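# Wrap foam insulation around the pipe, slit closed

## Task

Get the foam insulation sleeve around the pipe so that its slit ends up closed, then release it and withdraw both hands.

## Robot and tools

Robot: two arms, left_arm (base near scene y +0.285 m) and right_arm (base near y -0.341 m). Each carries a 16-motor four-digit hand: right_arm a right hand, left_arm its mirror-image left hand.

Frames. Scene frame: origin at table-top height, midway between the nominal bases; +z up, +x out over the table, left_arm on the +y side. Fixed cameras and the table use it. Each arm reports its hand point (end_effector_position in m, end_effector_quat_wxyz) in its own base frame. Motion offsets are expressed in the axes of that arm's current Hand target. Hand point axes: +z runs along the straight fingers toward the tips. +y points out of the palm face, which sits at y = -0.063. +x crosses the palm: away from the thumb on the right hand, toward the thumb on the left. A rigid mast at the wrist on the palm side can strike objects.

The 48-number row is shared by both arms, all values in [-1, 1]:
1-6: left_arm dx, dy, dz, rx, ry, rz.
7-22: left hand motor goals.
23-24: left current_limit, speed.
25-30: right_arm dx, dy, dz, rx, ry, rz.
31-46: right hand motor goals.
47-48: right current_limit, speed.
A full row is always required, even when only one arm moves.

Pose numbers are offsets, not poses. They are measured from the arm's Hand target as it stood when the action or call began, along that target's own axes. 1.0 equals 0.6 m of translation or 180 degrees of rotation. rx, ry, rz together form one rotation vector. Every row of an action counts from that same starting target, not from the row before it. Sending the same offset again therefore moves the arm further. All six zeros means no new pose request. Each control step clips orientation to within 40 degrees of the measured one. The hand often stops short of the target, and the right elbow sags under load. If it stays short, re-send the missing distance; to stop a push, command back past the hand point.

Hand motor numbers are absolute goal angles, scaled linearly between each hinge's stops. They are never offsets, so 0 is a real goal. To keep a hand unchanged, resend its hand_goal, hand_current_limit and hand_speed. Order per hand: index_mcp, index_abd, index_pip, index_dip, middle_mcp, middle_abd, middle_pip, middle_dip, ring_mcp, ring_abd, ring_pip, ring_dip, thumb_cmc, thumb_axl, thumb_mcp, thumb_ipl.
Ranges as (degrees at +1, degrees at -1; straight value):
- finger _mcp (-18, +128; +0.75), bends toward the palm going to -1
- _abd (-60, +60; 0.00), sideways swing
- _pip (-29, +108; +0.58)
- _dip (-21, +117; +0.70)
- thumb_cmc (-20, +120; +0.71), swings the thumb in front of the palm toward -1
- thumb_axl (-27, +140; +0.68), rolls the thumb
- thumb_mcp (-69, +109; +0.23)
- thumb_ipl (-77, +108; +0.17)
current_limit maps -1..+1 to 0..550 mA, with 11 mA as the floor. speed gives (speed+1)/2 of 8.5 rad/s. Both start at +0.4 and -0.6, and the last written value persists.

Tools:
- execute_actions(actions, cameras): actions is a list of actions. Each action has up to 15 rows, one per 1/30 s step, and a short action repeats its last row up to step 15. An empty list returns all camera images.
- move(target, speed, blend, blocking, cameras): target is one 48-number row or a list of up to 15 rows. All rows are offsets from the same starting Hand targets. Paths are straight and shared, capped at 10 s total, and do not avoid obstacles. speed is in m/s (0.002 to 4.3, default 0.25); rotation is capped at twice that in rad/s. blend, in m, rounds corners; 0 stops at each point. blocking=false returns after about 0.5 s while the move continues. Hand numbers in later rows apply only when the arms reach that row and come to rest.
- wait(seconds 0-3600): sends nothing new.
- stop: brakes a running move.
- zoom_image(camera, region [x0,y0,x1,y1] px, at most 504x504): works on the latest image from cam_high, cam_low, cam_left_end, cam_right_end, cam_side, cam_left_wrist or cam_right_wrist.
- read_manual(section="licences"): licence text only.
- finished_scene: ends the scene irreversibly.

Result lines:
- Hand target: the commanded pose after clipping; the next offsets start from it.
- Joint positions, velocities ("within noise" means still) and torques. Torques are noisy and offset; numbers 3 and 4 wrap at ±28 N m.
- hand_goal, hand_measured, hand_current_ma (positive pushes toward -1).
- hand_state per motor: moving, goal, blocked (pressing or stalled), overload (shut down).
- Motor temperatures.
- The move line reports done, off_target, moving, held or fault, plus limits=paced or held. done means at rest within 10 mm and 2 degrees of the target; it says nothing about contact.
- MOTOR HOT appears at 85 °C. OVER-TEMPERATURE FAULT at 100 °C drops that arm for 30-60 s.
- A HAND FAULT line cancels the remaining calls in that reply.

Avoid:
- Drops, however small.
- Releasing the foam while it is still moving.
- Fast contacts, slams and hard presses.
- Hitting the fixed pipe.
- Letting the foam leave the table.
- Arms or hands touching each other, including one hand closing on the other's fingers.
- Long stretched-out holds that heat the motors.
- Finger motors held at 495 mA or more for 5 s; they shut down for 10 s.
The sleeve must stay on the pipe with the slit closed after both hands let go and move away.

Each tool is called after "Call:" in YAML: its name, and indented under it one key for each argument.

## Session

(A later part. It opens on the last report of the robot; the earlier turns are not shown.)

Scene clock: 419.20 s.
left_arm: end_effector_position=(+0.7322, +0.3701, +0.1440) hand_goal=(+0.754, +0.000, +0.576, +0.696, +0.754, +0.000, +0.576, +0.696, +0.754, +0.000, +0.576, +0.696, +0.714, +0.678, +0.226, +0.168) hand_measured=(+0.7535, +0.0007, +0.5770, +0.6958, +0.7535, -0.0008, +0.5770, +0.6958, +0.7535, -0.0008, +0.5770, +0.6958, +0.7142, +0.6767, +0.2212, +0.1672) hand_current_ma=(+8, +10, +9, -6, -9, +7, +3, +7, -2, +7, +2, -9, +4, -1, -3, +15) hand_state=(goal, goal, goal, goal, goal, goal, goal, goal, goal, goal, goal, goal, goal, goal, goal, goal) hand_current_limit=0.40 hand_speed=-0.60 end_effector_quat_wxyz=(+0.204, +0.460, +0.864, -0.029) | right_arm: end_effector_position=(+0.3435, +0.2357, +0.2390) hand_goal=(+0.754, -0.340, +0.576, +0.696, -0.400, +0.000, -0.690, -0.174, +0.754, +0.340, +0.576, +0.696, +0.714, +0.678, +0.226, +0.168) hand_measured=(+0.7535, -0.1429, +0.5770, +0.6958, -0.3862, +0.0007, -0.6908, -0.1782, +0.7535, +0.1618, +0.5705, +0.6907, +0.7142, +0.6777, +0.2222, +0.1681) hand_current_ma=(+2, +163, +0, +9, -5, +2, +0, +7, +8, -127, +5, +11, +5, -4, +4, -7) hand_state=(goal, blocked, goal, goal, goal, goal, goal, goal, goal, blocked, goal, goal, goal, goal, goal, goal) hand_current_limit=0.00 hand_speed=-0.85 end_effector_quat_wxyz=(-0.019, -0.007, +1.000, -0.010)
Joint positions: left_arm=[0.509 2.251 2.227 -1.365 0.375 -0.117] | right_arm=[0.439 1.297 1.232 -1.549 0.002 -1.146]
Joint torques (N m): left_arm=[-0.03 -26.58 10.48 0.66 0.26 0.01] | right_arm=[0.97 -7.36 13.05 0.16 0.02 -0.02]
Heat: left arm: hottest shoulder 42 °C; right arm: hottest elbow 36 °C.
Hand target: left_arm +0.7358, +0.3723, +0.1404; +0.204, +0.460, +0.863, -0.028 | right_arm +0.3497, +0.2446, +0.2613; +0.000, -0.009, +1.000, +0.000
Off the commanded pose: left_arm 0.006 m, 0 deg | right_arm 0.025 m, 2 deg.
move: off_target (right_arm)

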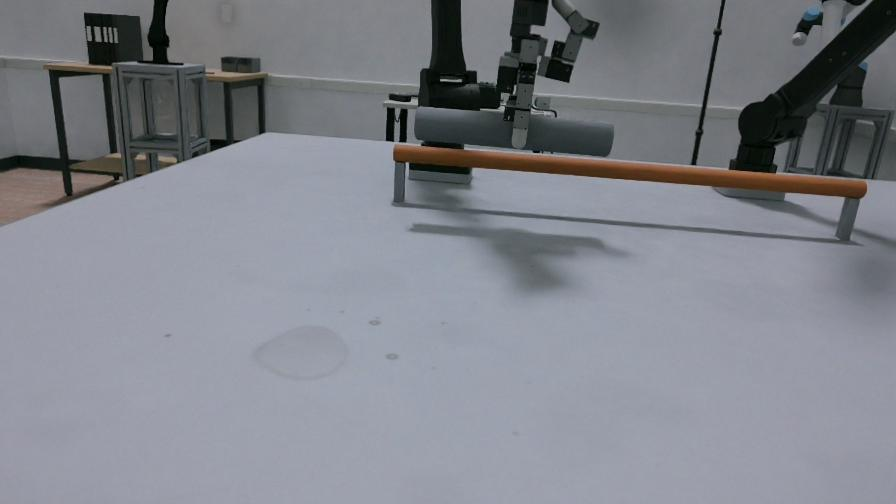

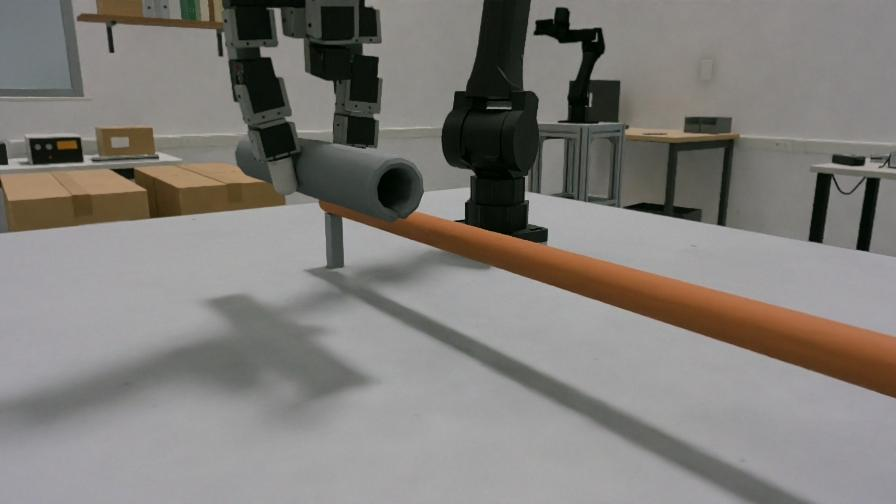

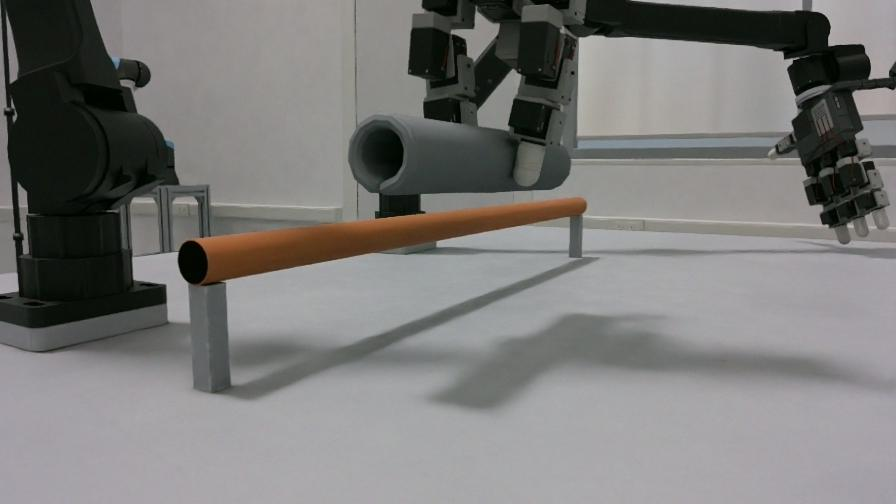

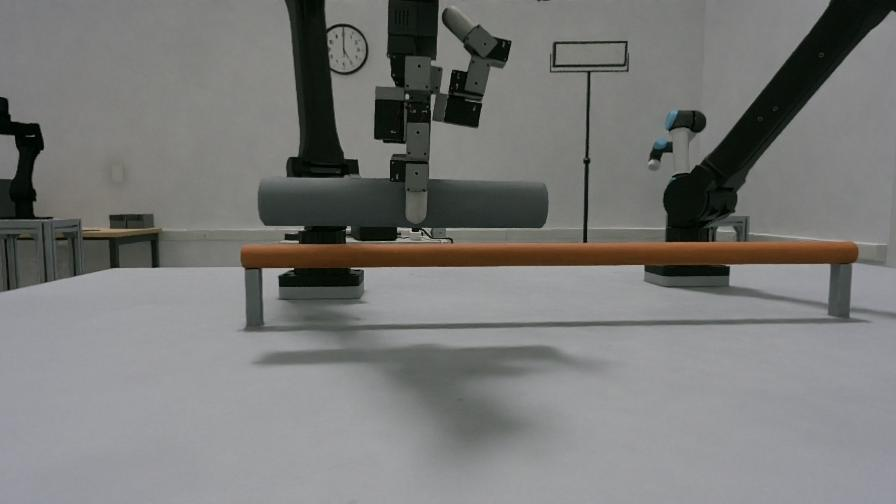

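Call:
move:
  target: [0,0,0,0,0,0,0.754,0,0.576,0.696,0.754,0,0.576,0.696,0.754,0,0.576,0.696,0.714,0.678,0.226,0.168,0.4,-0.6,0.125,0.0833,0,-0.003,-0.012,0,0.754,-0.34,0.576,0.696,-0.40,0,-0.69,-0.174,0.754,0.34,0.576,0.696,0.714,0.678,0.226,0.168,0.0,-0.85]
  speed: 0.08
  cameras: ["cam_high","cam_low","cam_left_end","cam_right_end","cam_side"]

Scene clock: 441.77 s.
left_arm: end_effector_position=(+0.7322, +0.3701, +0.1440) hand_goal=(+0.754, +0.000, +0.576, +0.696, +0.754, +0.000, +0.576, +0.696, +0.754, +0.000, +0.576, +0.696, +0.714, +0.678, +0.226, +0.168) hand_measured=(+0.7535, +0.0007, +0.5770, +0.6958, +0.7535, -0.0008, +0.5770, +0.6958, +0.7535, +0.0007, +0.5770, +0.6958, +0.7142, +0.6777, +0.2212, +0.1672) hand_current_ma=(+6, +7, +8, -9, -6, +8, +5, +3, +4, +6, +1, -14, +5, -5, +5, +7) hand_state=(goal, goal, goal, goal, goal, goal, goal, goal, goal, goal, goal, goal, goal, goal, goal, goal) hand_current_limit=0.40 hand_speed=-0.60 end_effector_quat_wxyz=(+0.204, +0.460, +0.864, -0.029) | right_arm: end_effector_position=(+0.2761, +0.2903, +0.2593) hand_goal=(+0.754, -0.340, +0.576, +0.696, -0.400, +0.000, -0.690, -0.174, +0.754, +0.340, +0.576, +0.696, +0.714, +0.678, +0.226, +0.168) hand_measured=(+0.7535, -0.1429, +0.5770, +0.6958, -0.3862, +0.0021, -0.6908, -0.1795, +0.7511, +0.1618, +0.5693, +0.6907, +0.7142, +0.6777, +0.2212, +0.1681) hand_current_ma=(+0, +159, -2, +9, -5, +3, +0, +6, +7, -129, +7, +8, +2, -1, +1, -7) hand_state=(goal, blocked, goal, goal, goal, goal, goal, goal, goal, blocked, goal, goal, goal, goal, goal, goal) hand_current_limit=0.00 hand_speed=-0.85 end_effector_quat_wxyz=(+0.011, -0.008, +1.000, +0.002)
Joint positions: left_arm=[0.509 2.251 2.227 -1.365 0.375 -0.117] | right_arm=[0.685 1.179 1.177 -1.549 0.011 -0.902]
Joint torques (N m): left_arm=[-0.03 -26.64 10.47 0.7 0.25 0.01] | right_arm=[0.91 -5.89 9.43 1.22 0.31 0.01]
Heat: left arm: hottest shoulder 42 °C; right arm: hottest elbow 37 °C.
Hand target: left_arm +0.7358, +0.3723, +0.1404; +0.204, +0.460, +0.863, -0.028 | right_arm +0.2739, +0.2934, +0.2614; +0.018, -0.009, +1.000, +0.005
Off the commanded pose: left_arm 0.006 m, 0 deg | right_arm 0.004 m, 1 deg.
move: done

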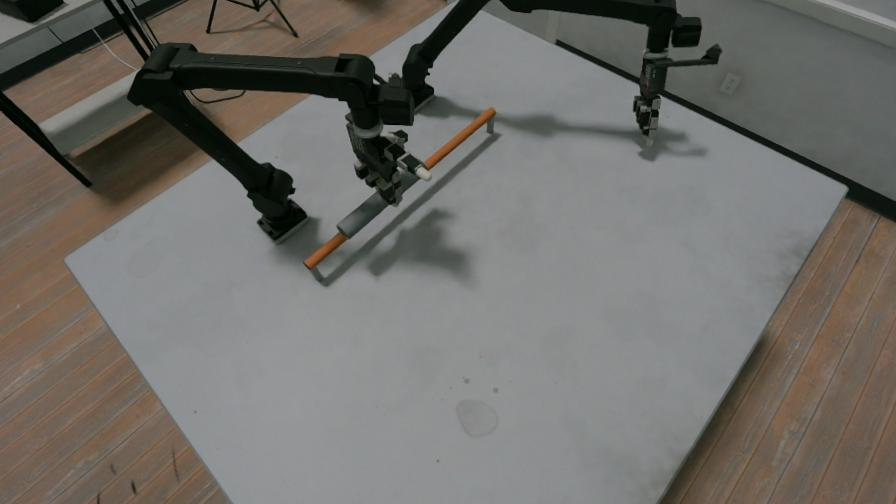

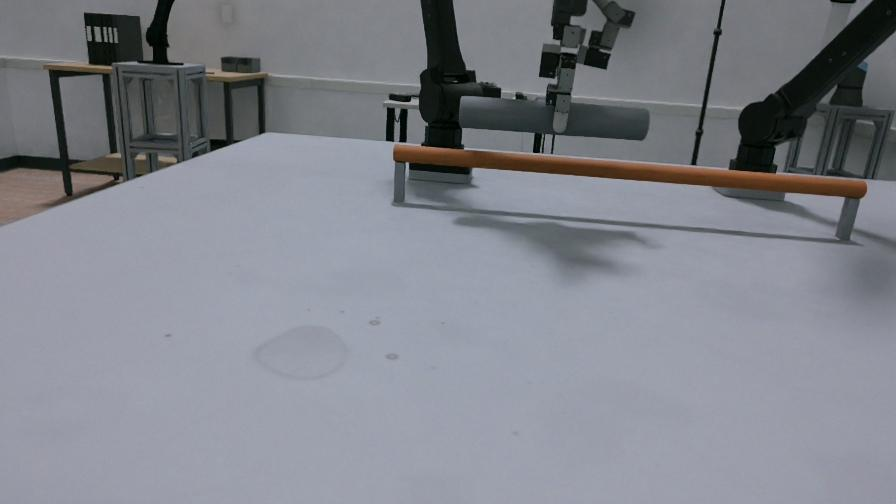

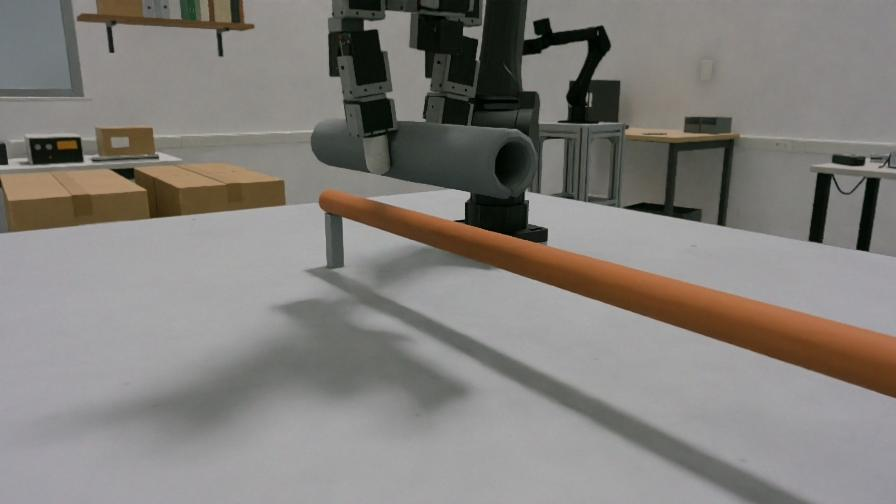

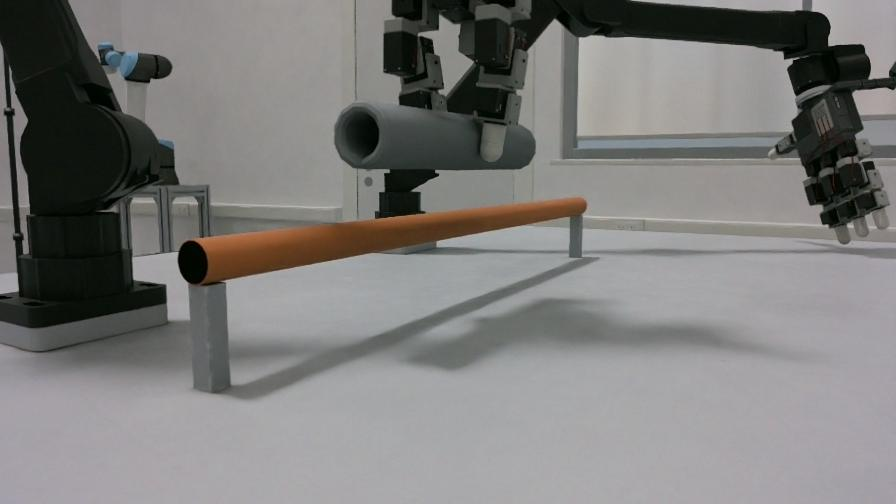

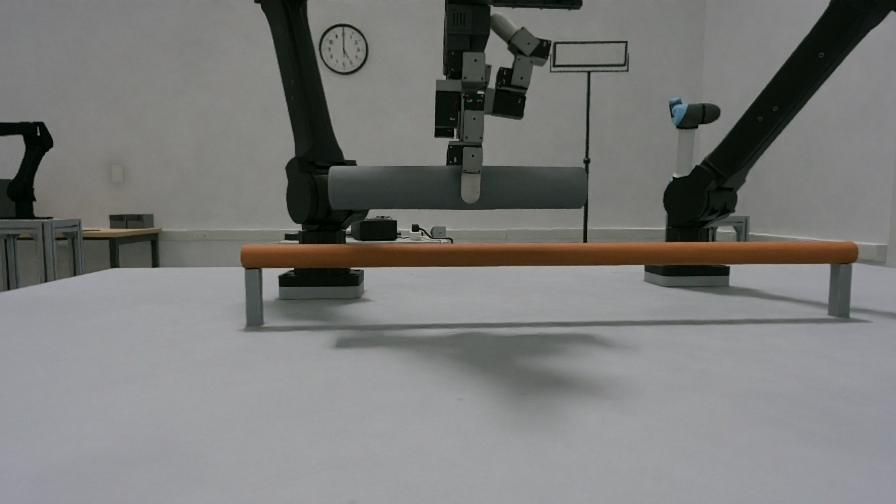

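Call:
zoom_image:
  camera: "cam_high"
  region: [290, 150, 450, 290]

Call:
zoom_image:
  camera: "cam_left_end"
  region: [300, 100, 560, 290]

Call:
zoom_image:
  camera: "cam_right_end"
  region: [160, 80, 600, 300]

Scaled by 3.150 from the camera's image (finer frame: 1280x720).

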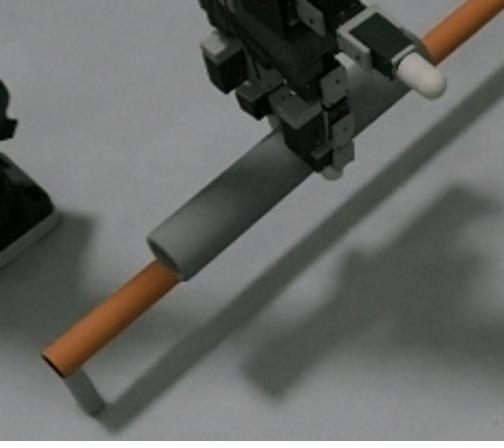

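Scaled by 1.938 from the camera's image (finer frame: 1280x720).

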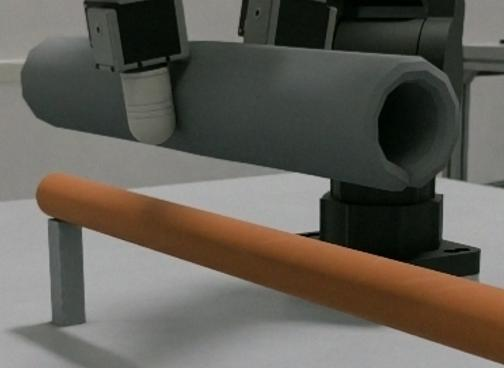

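Scaled by 1.145 from the camera's image (finer frame: 1280x720).

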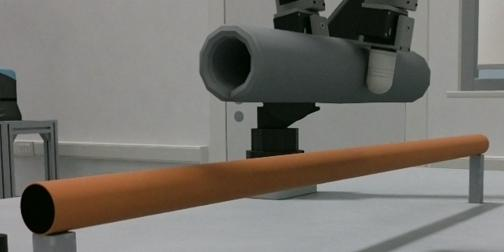

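Call:
move:
  target:
    - [0,0,0,0,0,0,0.754,0,0.576,0.696,0.754,0,0.576,0.696,0.754,0,0.576,0.696,0.714,0.678,0.226,0.168,0.4,-0.6,0.0733,0,0,0,0.003,0,0.754,-0.34,0.576,0.696,-0.40,0,-0.69,-0.174,0.754,0.34,0.576,0.696,0.714,0.678,0.226,0.168,0.0,-0.85]
    - [0,0,0,0,0,0,0.754,0,0.576,0.696,0.754,0,0.576,0.696,0.754,0,0.576,0.696,0.714,0.678,0.226,0.168,0.4,-0.6,0.0733,0,0.045,0,0.003,0,0.754,-0.34,0.576,0.696,-0.40,0,-0.69,-0.174,0.754,0.34,0.576,0.696,0.714,0.678,0.226,0.168,0.0,-0.85]
  speed: 0.06
  cameras: ["cam_high","cam_left_end","cam_right_end","cam_side","cam_right_wrist"]

Scene clock: 512.10 s.
left_arm: end_effector_position=(+0.7322, +0.3701, +0.1440) hand_goal=(+0.754, +0.000, +0.576, +0.696, +0.754, +0.000, +0.576, +0.696, +0.754, +0.000, +0.576, +0.696, +0.714, +0.678, +0.226, +0.168) hand_measured=(+0.7535, +0.0007, +0.5770, +0.6958, +0.7535, +0.0007, +0.5770, +0.6958, +0.7535, +0.0007, +0.5770, +0.6958, +0.7142, +0.6777, +0.2212, +0.1672) hand_current_ma=(+4, +5, +9, -10, -3, +5, +9, +8, -3, +2, -1, -11, +2, +1, +7, +8) hand_state=(goal, goal, goal, goal, goal, goal, goal, goal, goal, goal, goal, goal, goal, goal, goal, goal) hand_current_limit=0.40 hand_speed=-0.60 end_effector_quat_wxyz=(+0.204, +0.460, +0.864, -0.029) | right_arm: end_effector_position=(+0.2325, +0.2891, +0.2313) hand_goal=(+0.754, -0.340, +0.576, +0.696, -0.400, +0.000, -0.690, -0.174, +0.754, +0.340, +0.576, +0.696, +0.714, +0.678, +0.226, +0.168) hand_measured=(+0.7523, -0.1414, +0.5770, +0.6971, -0.3862, +0.0021, -0.6908, -0.1795, +0.7523, +0.1604, +0.5705, +0.6907, +0.7129, +0.6777, +0.2222, +0.1681) hand_current_ma=(+2, +162, -4, +8, -8, +2, +1, +2, +10, -128, +5, +10, +0, +3, +3, -5) hand_state=(goal, blocked, goal, goal, goal, goal, goal, goal, goal, blocked, goal, goal, goal, goal, goal, goal) hand_current_limit=0.00 hand_speed=-0.85 end_effector_quat_wxyz=(+0.008, -0.008, +1.000, +0.000)
Joint positions: left_arm=[0.509 2.251 2.227 -1.365 0.375 -0.117] | right_arm=[0.776 1.095 1.043 -1.506 0.011 -0.81]
Joint torques (N m): left_arm=[0.15 -26.64 10.54 0.58 0.27 0] | right_arm=[0.91 -4.54 9.47 1.24 0.19 -0.01]
Motor temperatures (°C): left_arm=[26 43 36 23 23 22] | right_arm=[23 28 34 25 24 23]
Heat: left arm: hottest shoulder 43 °C; right arm: hottest elbow 34 °C.
Hand target: left_arm +0.7358, +0.3723, +0.1404; +0.204, +0.460, +0.863, -0.028 | right_arm +0.2309, +0.2929, +0.2328; +0.014, -0.009, +1.000, +0.005
Off the commanded pose: left_arm 0.006 m, 0 deg | right_arm 0.004 m, 1 deg.
move: done
cam_right_wrist: T_world_to_cam=[[0.75601, 0.65406, 0.02546, -0.34012], [0.42254, -0.51736, 0.74418, -0.16619], [0.49991, -0.55185, -0.6675, 0.32363]] pos_world=[0.16557, 0.31507, 0.34836]

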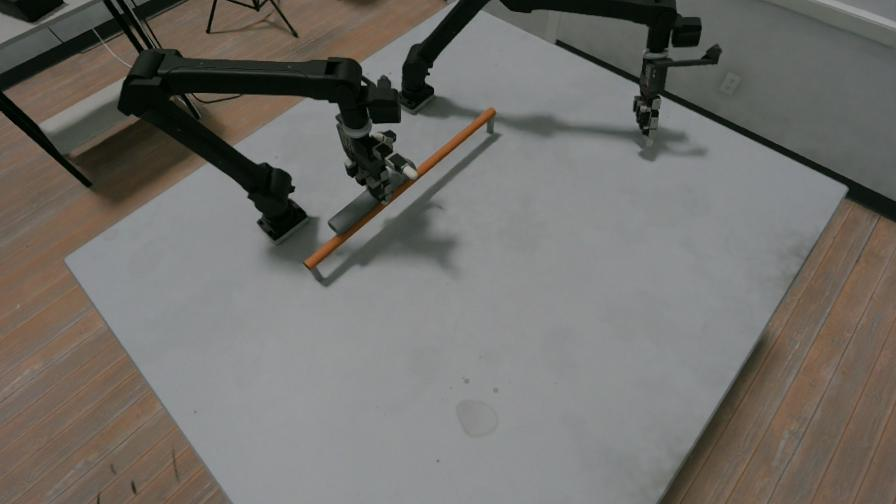

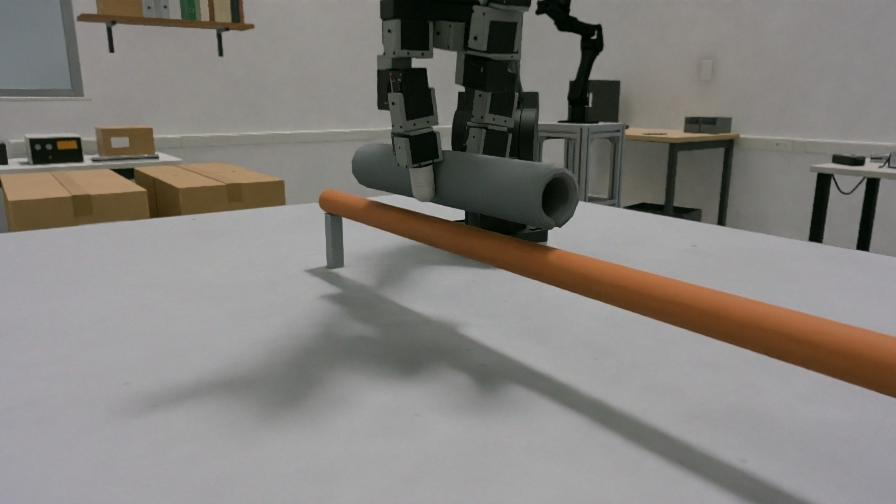

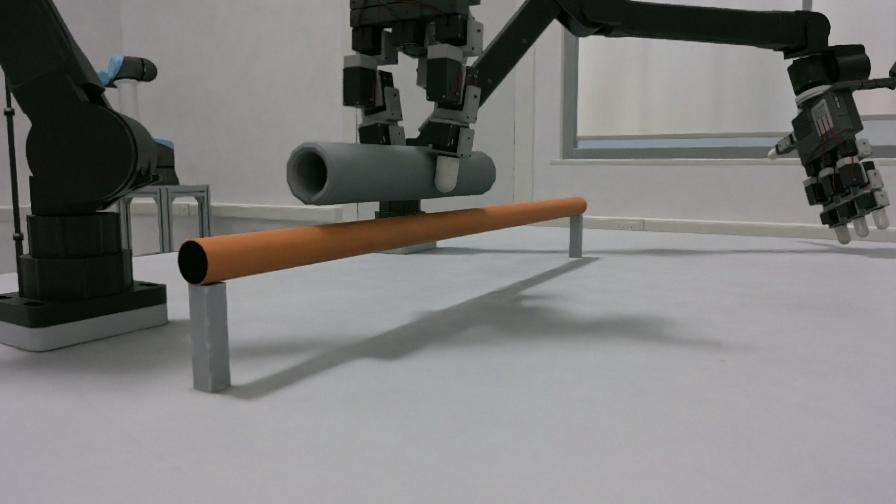

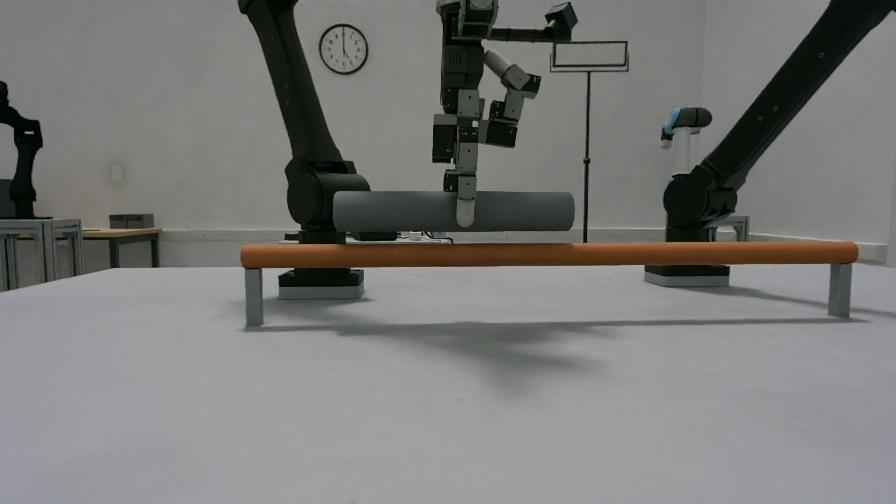

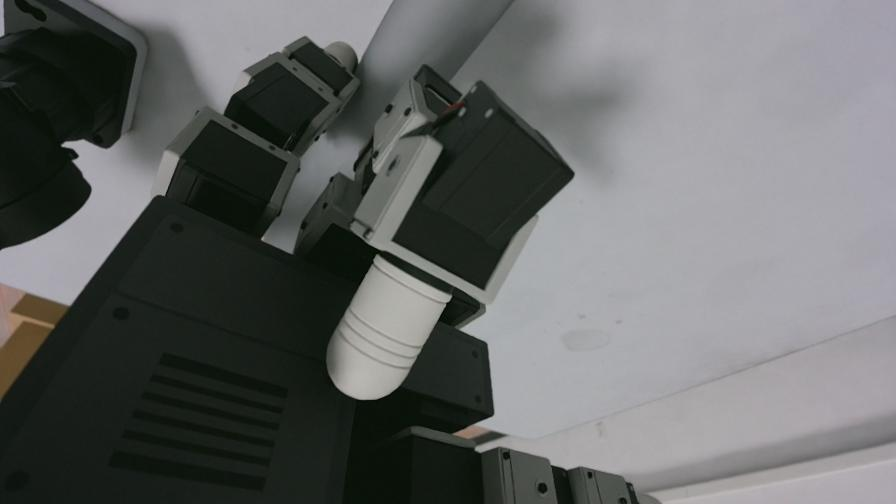

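Call:
zoom_image:
  camera: "cam_high"
  region: [290, 150, 450, 290]

Call:
zoom_image:
  camera: "cam_left_end"
  region: [330, 120, 610, 290]

Call:
zoom_image:
  camera: "cam_right_end"
  region: [260, 120, 520, 280]

Scaled by 3.150 from the camera's image (finer frame: 1280x720).

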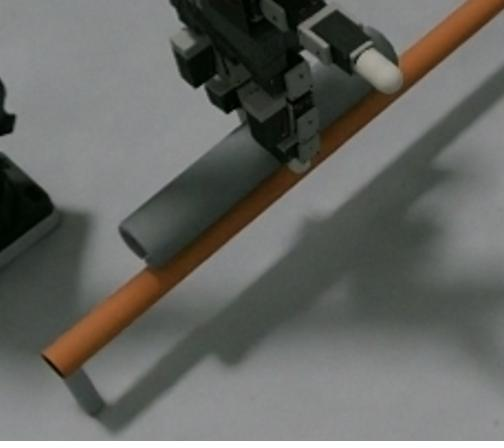

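Scaled by 1.800 from the camera's image (finer frame: 1280x720).

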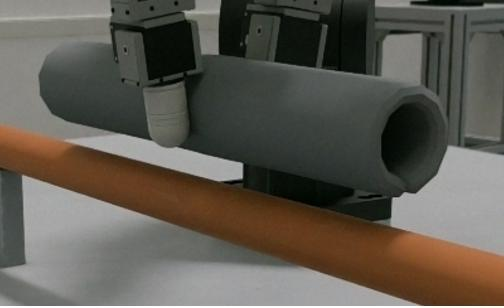

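Scaled by 1.938 from the camera's image (finer frame: 1280x720).

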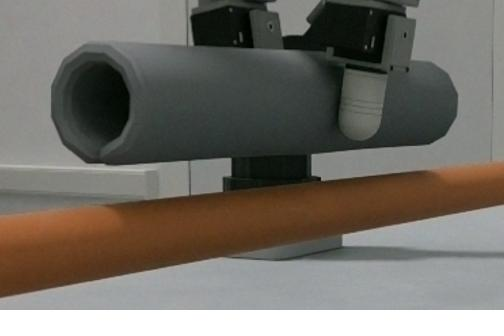

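Call:
zoom_image:
  camera: "cam_right_end"
  region: [270, 130, 350, 220]

Call:
zoom_image:
  camera: "cam_left_end"
  region: [510, 150, 600, 250]

Scaled by 5.600 from the camera's image (finer frame: 1280x720).

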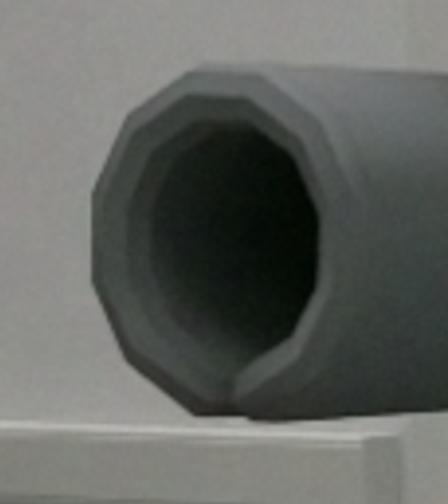

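Scaled by 5.040 from the camera's image (finer frame: 1280x720).

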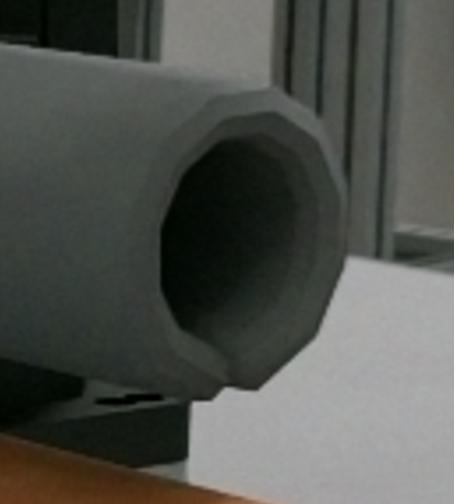

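Call:
move:
  target: [0,0,0,0,0,0,0.754,0,0.576,0.696,0.754,0,0.576,0.696,0.754,0,0.576,0.696,0.714,0.678,0.226,0.168,0.4,-0.6,-0.026,0,0.007,0,0.0444,0,0.754,-0.34,0.576,0.696,-0.40,0,-0.69,-0.174,0.754,0.34,0.576,0.696,0.714,0.678,0.226,0.168,0.0,-0.85]
  speed: 0.06
  cameras: ["cam_high","cam_left_end","cam_right_end","cam_side"]

Call:
zoom_image:
  camera: "cam_right_end"
  region: [270, 130, 350, 220]

Call:
zoom_image:
  camera: "cam_left_end"
  region: [510, 150, 600, 250]

Call:
zoom_image:
  camera: "cam_high"
  region: [290, 150, 450, 290]

Scene clock: 562.77 s.
left_arm: end_effector_position=(+0.7322, +0.3701, +0.1440) hand_goal=(+0.754, +0.000, +0.576, +0.696, +0.754, +0.000, +0.576, +0.696, +0.754, +0.000, +0.576, +0.696, +0.714, +0.678, +0.226, +0.168) hand_measured=(+0.7535, +0.0007, +0.5757, +0.6958, +0.7535, +0.0007, +0.5770, +0.6958, +0.7535, +0.0007, +0.5770, +0.6958, +0.7142, +0.6777, +0.2212, +0.1681) hand_current_ma=(+4, +5, +8, -8, -6, +8, +6, +4, +2, +4, +5, -14, +4, -5, +2, +5) hand_state=(goal, goal, goal, goal, goal, goal, goal, goal, goal, goal, goal, goal, goal, goal, goal, goal) hand_current_limit=0.40 hand_speed=-0.60 end_effector_quat_wxyz=(+0.204, +0.460, +0.864, -0.029) | right_arm: end_effector_position=(+0.2345, +0.2874, +0.2134) hand_goal=(+0.754, -0.340, +0.576, +0.696, -0.400, +0.000, -0.690, -0.174, +0.754, +0.340, +0.576, +0.696, +0.714, +0.678, +0.226, +0.168) hand_measured=(+0.7535, -0.1429, +0.5770, +0.6971, -0.3862, +0.0065, -0.6908, -0.1795, +0.7511, +0.1633, +0.5705, +0.6894, +0.7142, +0.6777, +0.2222, +0.1681) hand_current_ma=(-2, +161, -3, +7, -5, +1, +3, +0, +10, -129, +6, +8, +4, +0, +3, +0) hand_state=(goal, blocked, goal, goal, goal, goal, goal, goal, goal, blocked, goal, goal, goal, goal, goal, goal) hand_current_limit=0.00 hand_speed=-0.85 end_effector_quat_wxyz=(-0.064, -0.010, +0.998, -0.005)
Joint positions: left_arm=[0.509 2.251 2.227 -1.365 0.375 -0.117] | right_arm=[0.715 1.179 1.065 -1.56 -0.074 -0.879]
Joint torques (N m): left_arm=[0.03 -26.52 10.5 0.62 0.26 0.02] | right_arm=[-1.26 -4.01 12.94 0.03 -0.06 -0.22]
Heat: left arm: hottest shoulder 43 °C; right arm: hottest elbow 34 °C.
Hand target: left_arm +0.7358, +0.3723, +0.1404; +0.204, +0.460, +0.863, -0.028 | right_arm +0.2466, +0.2931, +0.2290; -0.056, -0.009, +0.998, +0.005
Off the commanded pose: left_arm 0.006 m, 0 deg | right_arm 0.021 m, 1 deg.
move: off_target (right_arm)

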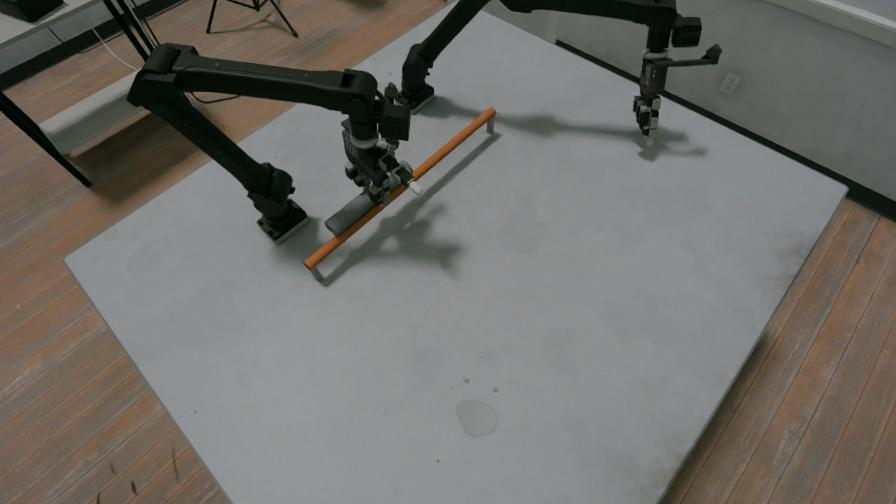

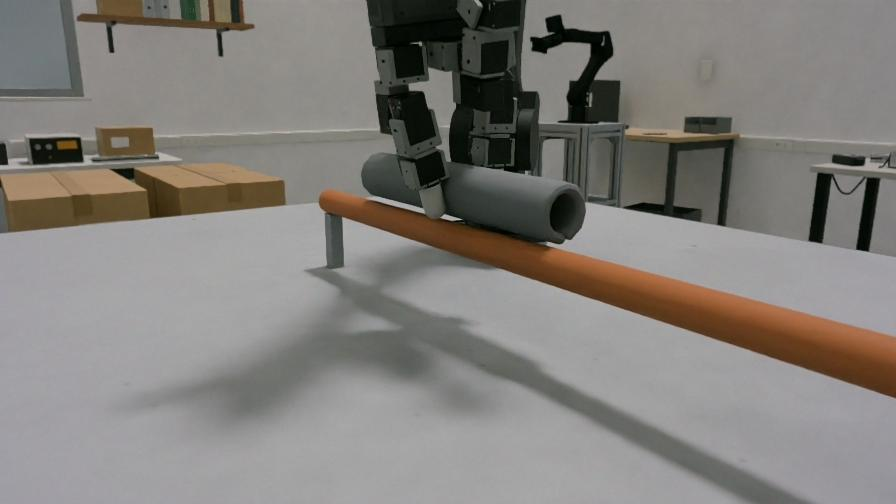

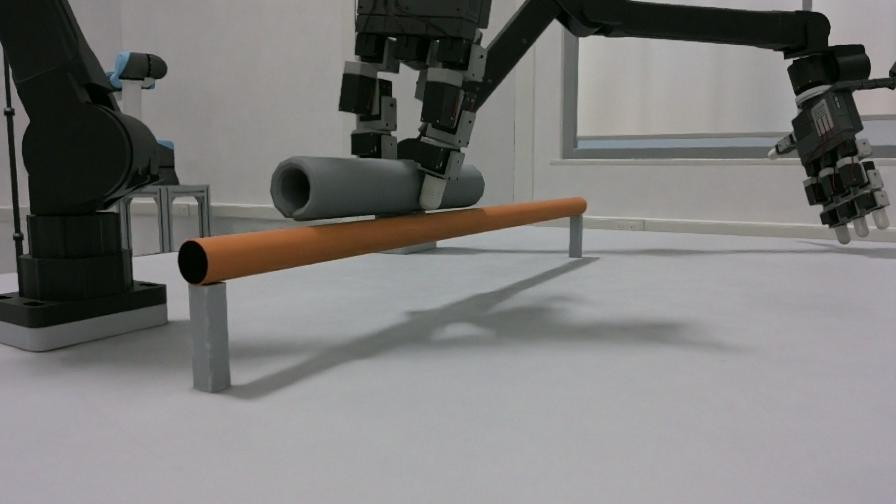

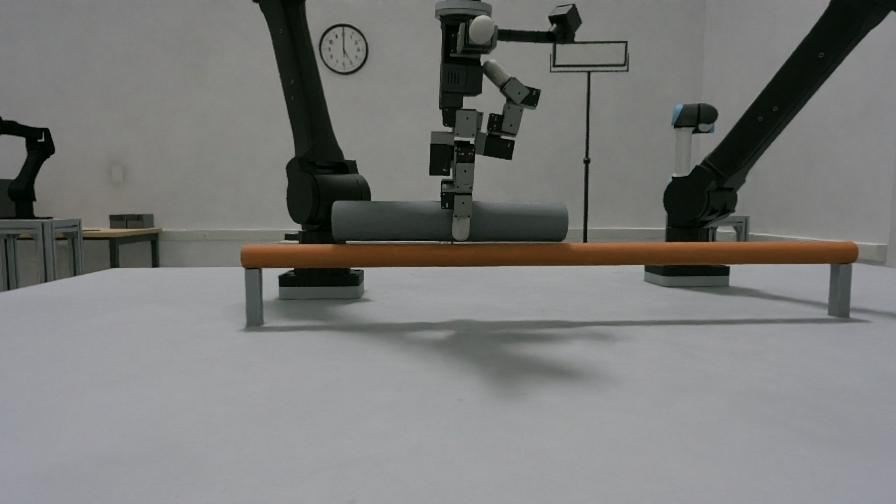

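Scaled by 5.600 from the camera's image (finer frame: 1280x720).

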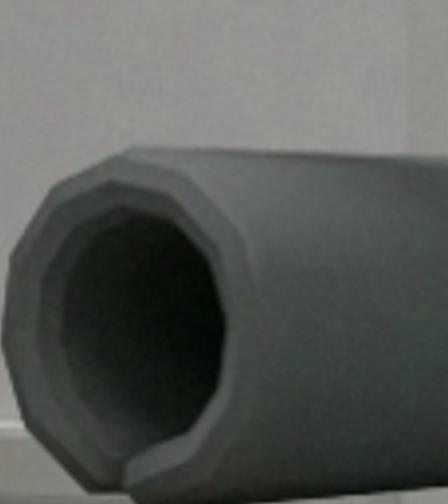

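Scaled by 5.040 from the camera's image (finer frame: 1280x720).

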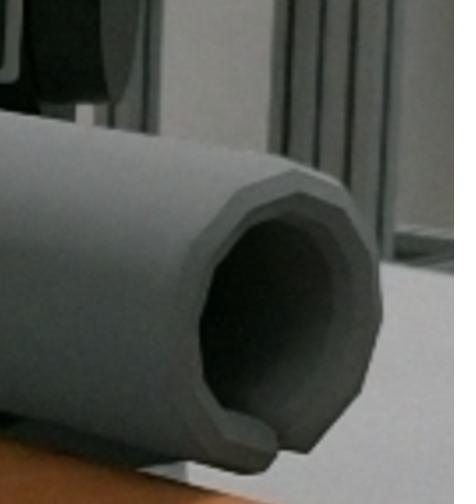

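Scaled by 3.150 from the camera's image (finer frame: 1280x720).

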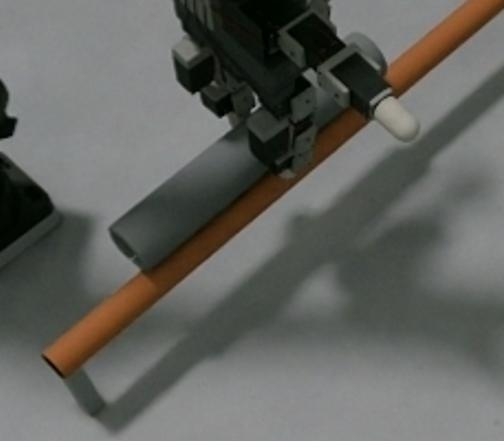

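Call:
move:
  target:
    - [0,0,0,0,0,0,0.754,0,0.576,0.696,0.754,0,0.576,0.696,0.754,0,0.576,0.696,0.714,0.678,0.226,0.168,0.4,-0.6,0.0056,0,-0.0496,0,0,0,0.754,-0.34,0.576,0.696,-0.40,0,-0.69,-0.174,0.754,0.34,0.576,0.696,0.714,0.678,0.226,0.168,0.0,-0.85]
    - [0,0,0,0,0,0,0.754,0,0.576,0.696,0.754,0,0.576,0.696,0.754,0,0.576,0.696,0.714,0.678,0.226,0.168,0.4,-0.6,0,0,0.0033,0,0,0,0.754,-0.34,0.576,0.696,-0.40,0,-0.69,-0.174,0.754,0.34,0.576,0.696,0.714,0.678,0.226,0.168,0.0,-0.85]
  speed: 0.06
  cameras: ["cam_high","cam_left_end","cam_right_end","cam_side"]

Call:
zoom_image:
  camera: "cam_right_end"
  region: [270, 130, 360, 240]

Call:
zoom_image:
  camera: "cam_left_end"
  region: [510, 150, 600, 260]

Call:
zoom_image:
  camera: "cam_high"
  region: [290, 150, 450, 290]

Scene clock: 582.07 s.
left_arm: end_effector_position=(+0.7322, +0.3701, +0.1440) hand_goal=(+0.754, +0.000, +0.576, +0.696, +0.754, +0.000, +0.576, +0.696, +0.754, +0.000, +0.576, +0.696, +0.714, +0.678, +0.226, +0.168) hand_measured=(+0.7523, +0.0007, +0.5770, +0.6958, +0.7535, -0.0008, +0.5770, +0.6971, +0.7535, -0.0008, +0.5770, +0.6958, +0.7142, +0.6767, +0.2212, +0.1672) hand_current_ma=(+10, +2, +8, -5, -10, +4, +4, +6, +1, +14, +2, -6, +6, -3, +4, +10) hand_state=(goal, goal, goal, goal, goal, goal, goal, goal, goal, goal, goal, goal, goal, goal, goal, goal) hand_current_limit=0.40 hand_speed=-0.60 end_effector_quat_wxyz=(+0.204, +0.460, +0.864, -0.029) | right_arm: end_effector_position=(+0.2412, +0.2935, +0.2309) hand_goal=(+0.754, -0.340, +0.576, +0.696, -0.400, +0.000, -0.690, -0.174, +0.754, +0.340, +0.576, +0.696, +0.714, +0.678, +0.226, +0.168) hand_measured=(+0.7535, -0.1444, +0.5770, +0.6958, -0.3850, +0.0065, -0.6895, -0.1808, +0.7523, +0.1633, +0.5693, +0.6907, +0.7129, +0.6777, +0.2222, +0.1681) hand_current_ma=(+3, +163, +0, +9, -6, +7, +3, +7, +10, -131, +7, +10, +1, +3, +3, -5) hand_state=(goal, blocked, goal, goal, goal, goal, goal, goal, goal, blocked, goal, goal, goal, goal, goal, goal) hand_current_limit=0.00 hand_speed=-0.85 end_effector_quat_wxyz=(-0.054, -0.011, +0.998, +0.003)
Joint positions: left_arm=[0.509 2.251 2.227 -1.365 0.375 -0.117] | right_arm=[0.715 1.182 1.11 -1.576 -0.075 -0.881]
Joint torques (N m): left_arm=[0.03 -26.46 10.45 0.69 0.27 0] | right_arm=[-1.26 -4.25 9.35 1.01 -0.05 -0.22]
Heat: left arm: hottest shoulder 43 °C; right arm: hottest elbow 35 °C.
Hand target: left_arm +0.7358, +0.3723, +0.1404; +0.204, +0.460, +0.863, -0.028 | right_arm +0.2464, +0.2932, +0.2271; -0.056, -0.009, +0.998, +0.005
Off the commanded pose: left_arm 0.006 m, 0 deg | right_arm 0.006 m, 0 deg.
move: done

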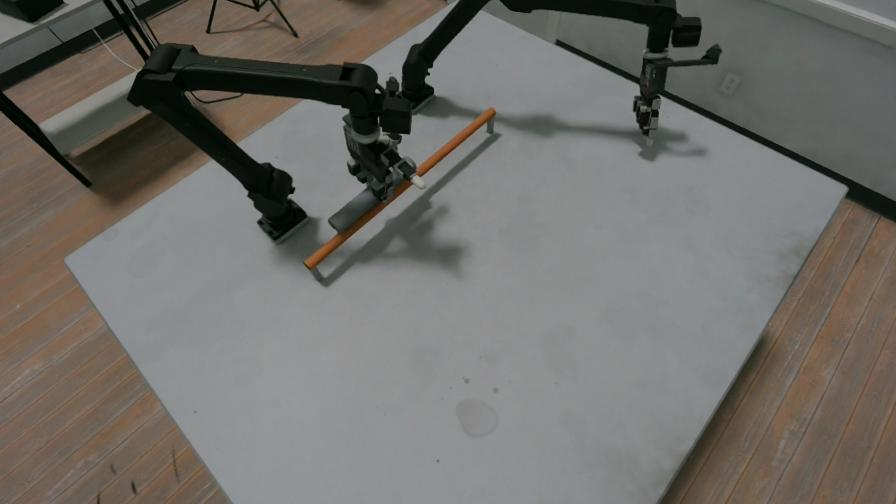

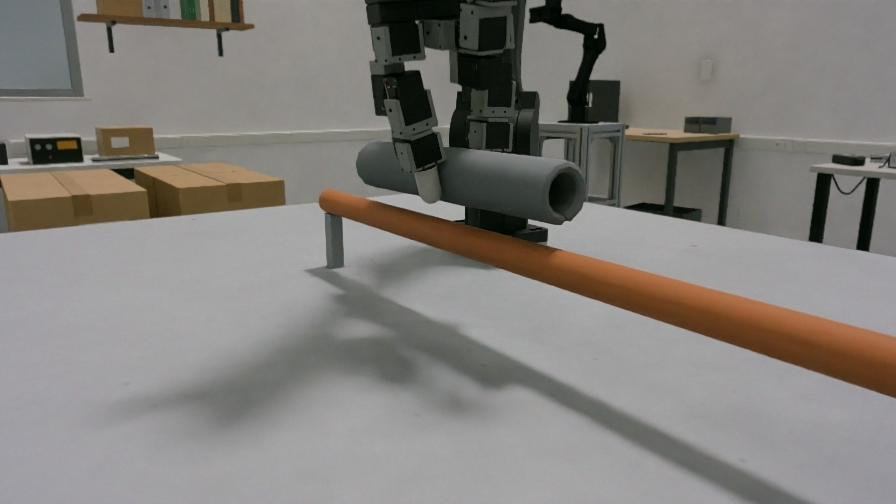

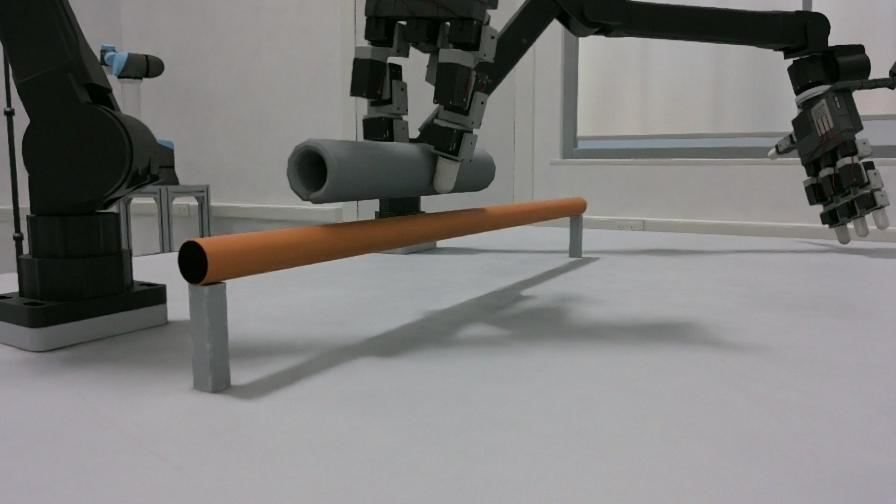

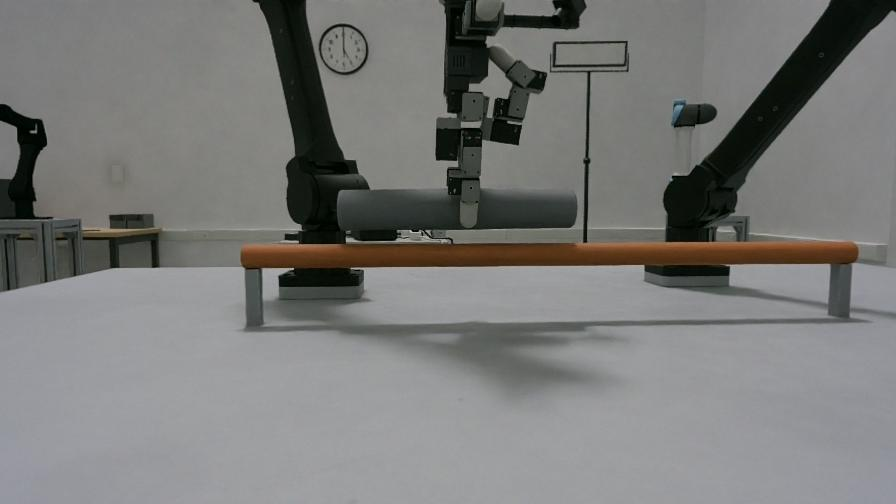

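Scaled by 4.582 from the camera's image (finer frame: 1280x720).

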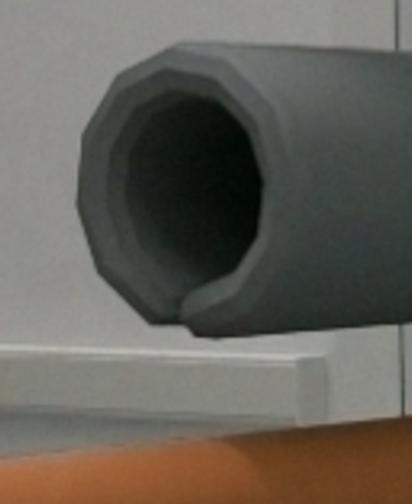

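Scaled by 4.582 from the camera's image (finer frame: 1280x720).

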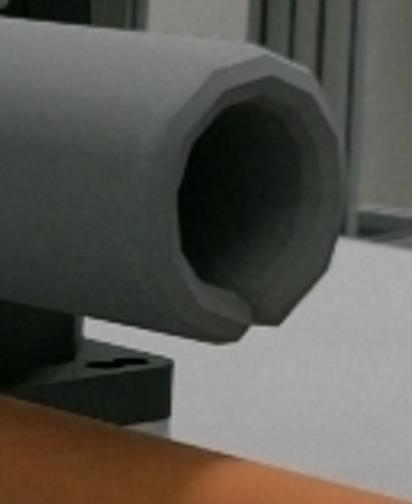

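Scaled by 3.150 from the camera's image (finer frame: 1280x720).

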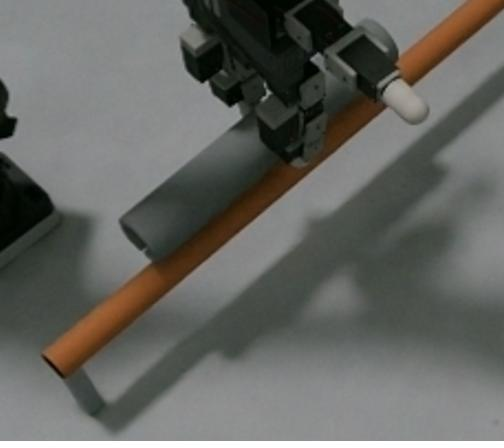

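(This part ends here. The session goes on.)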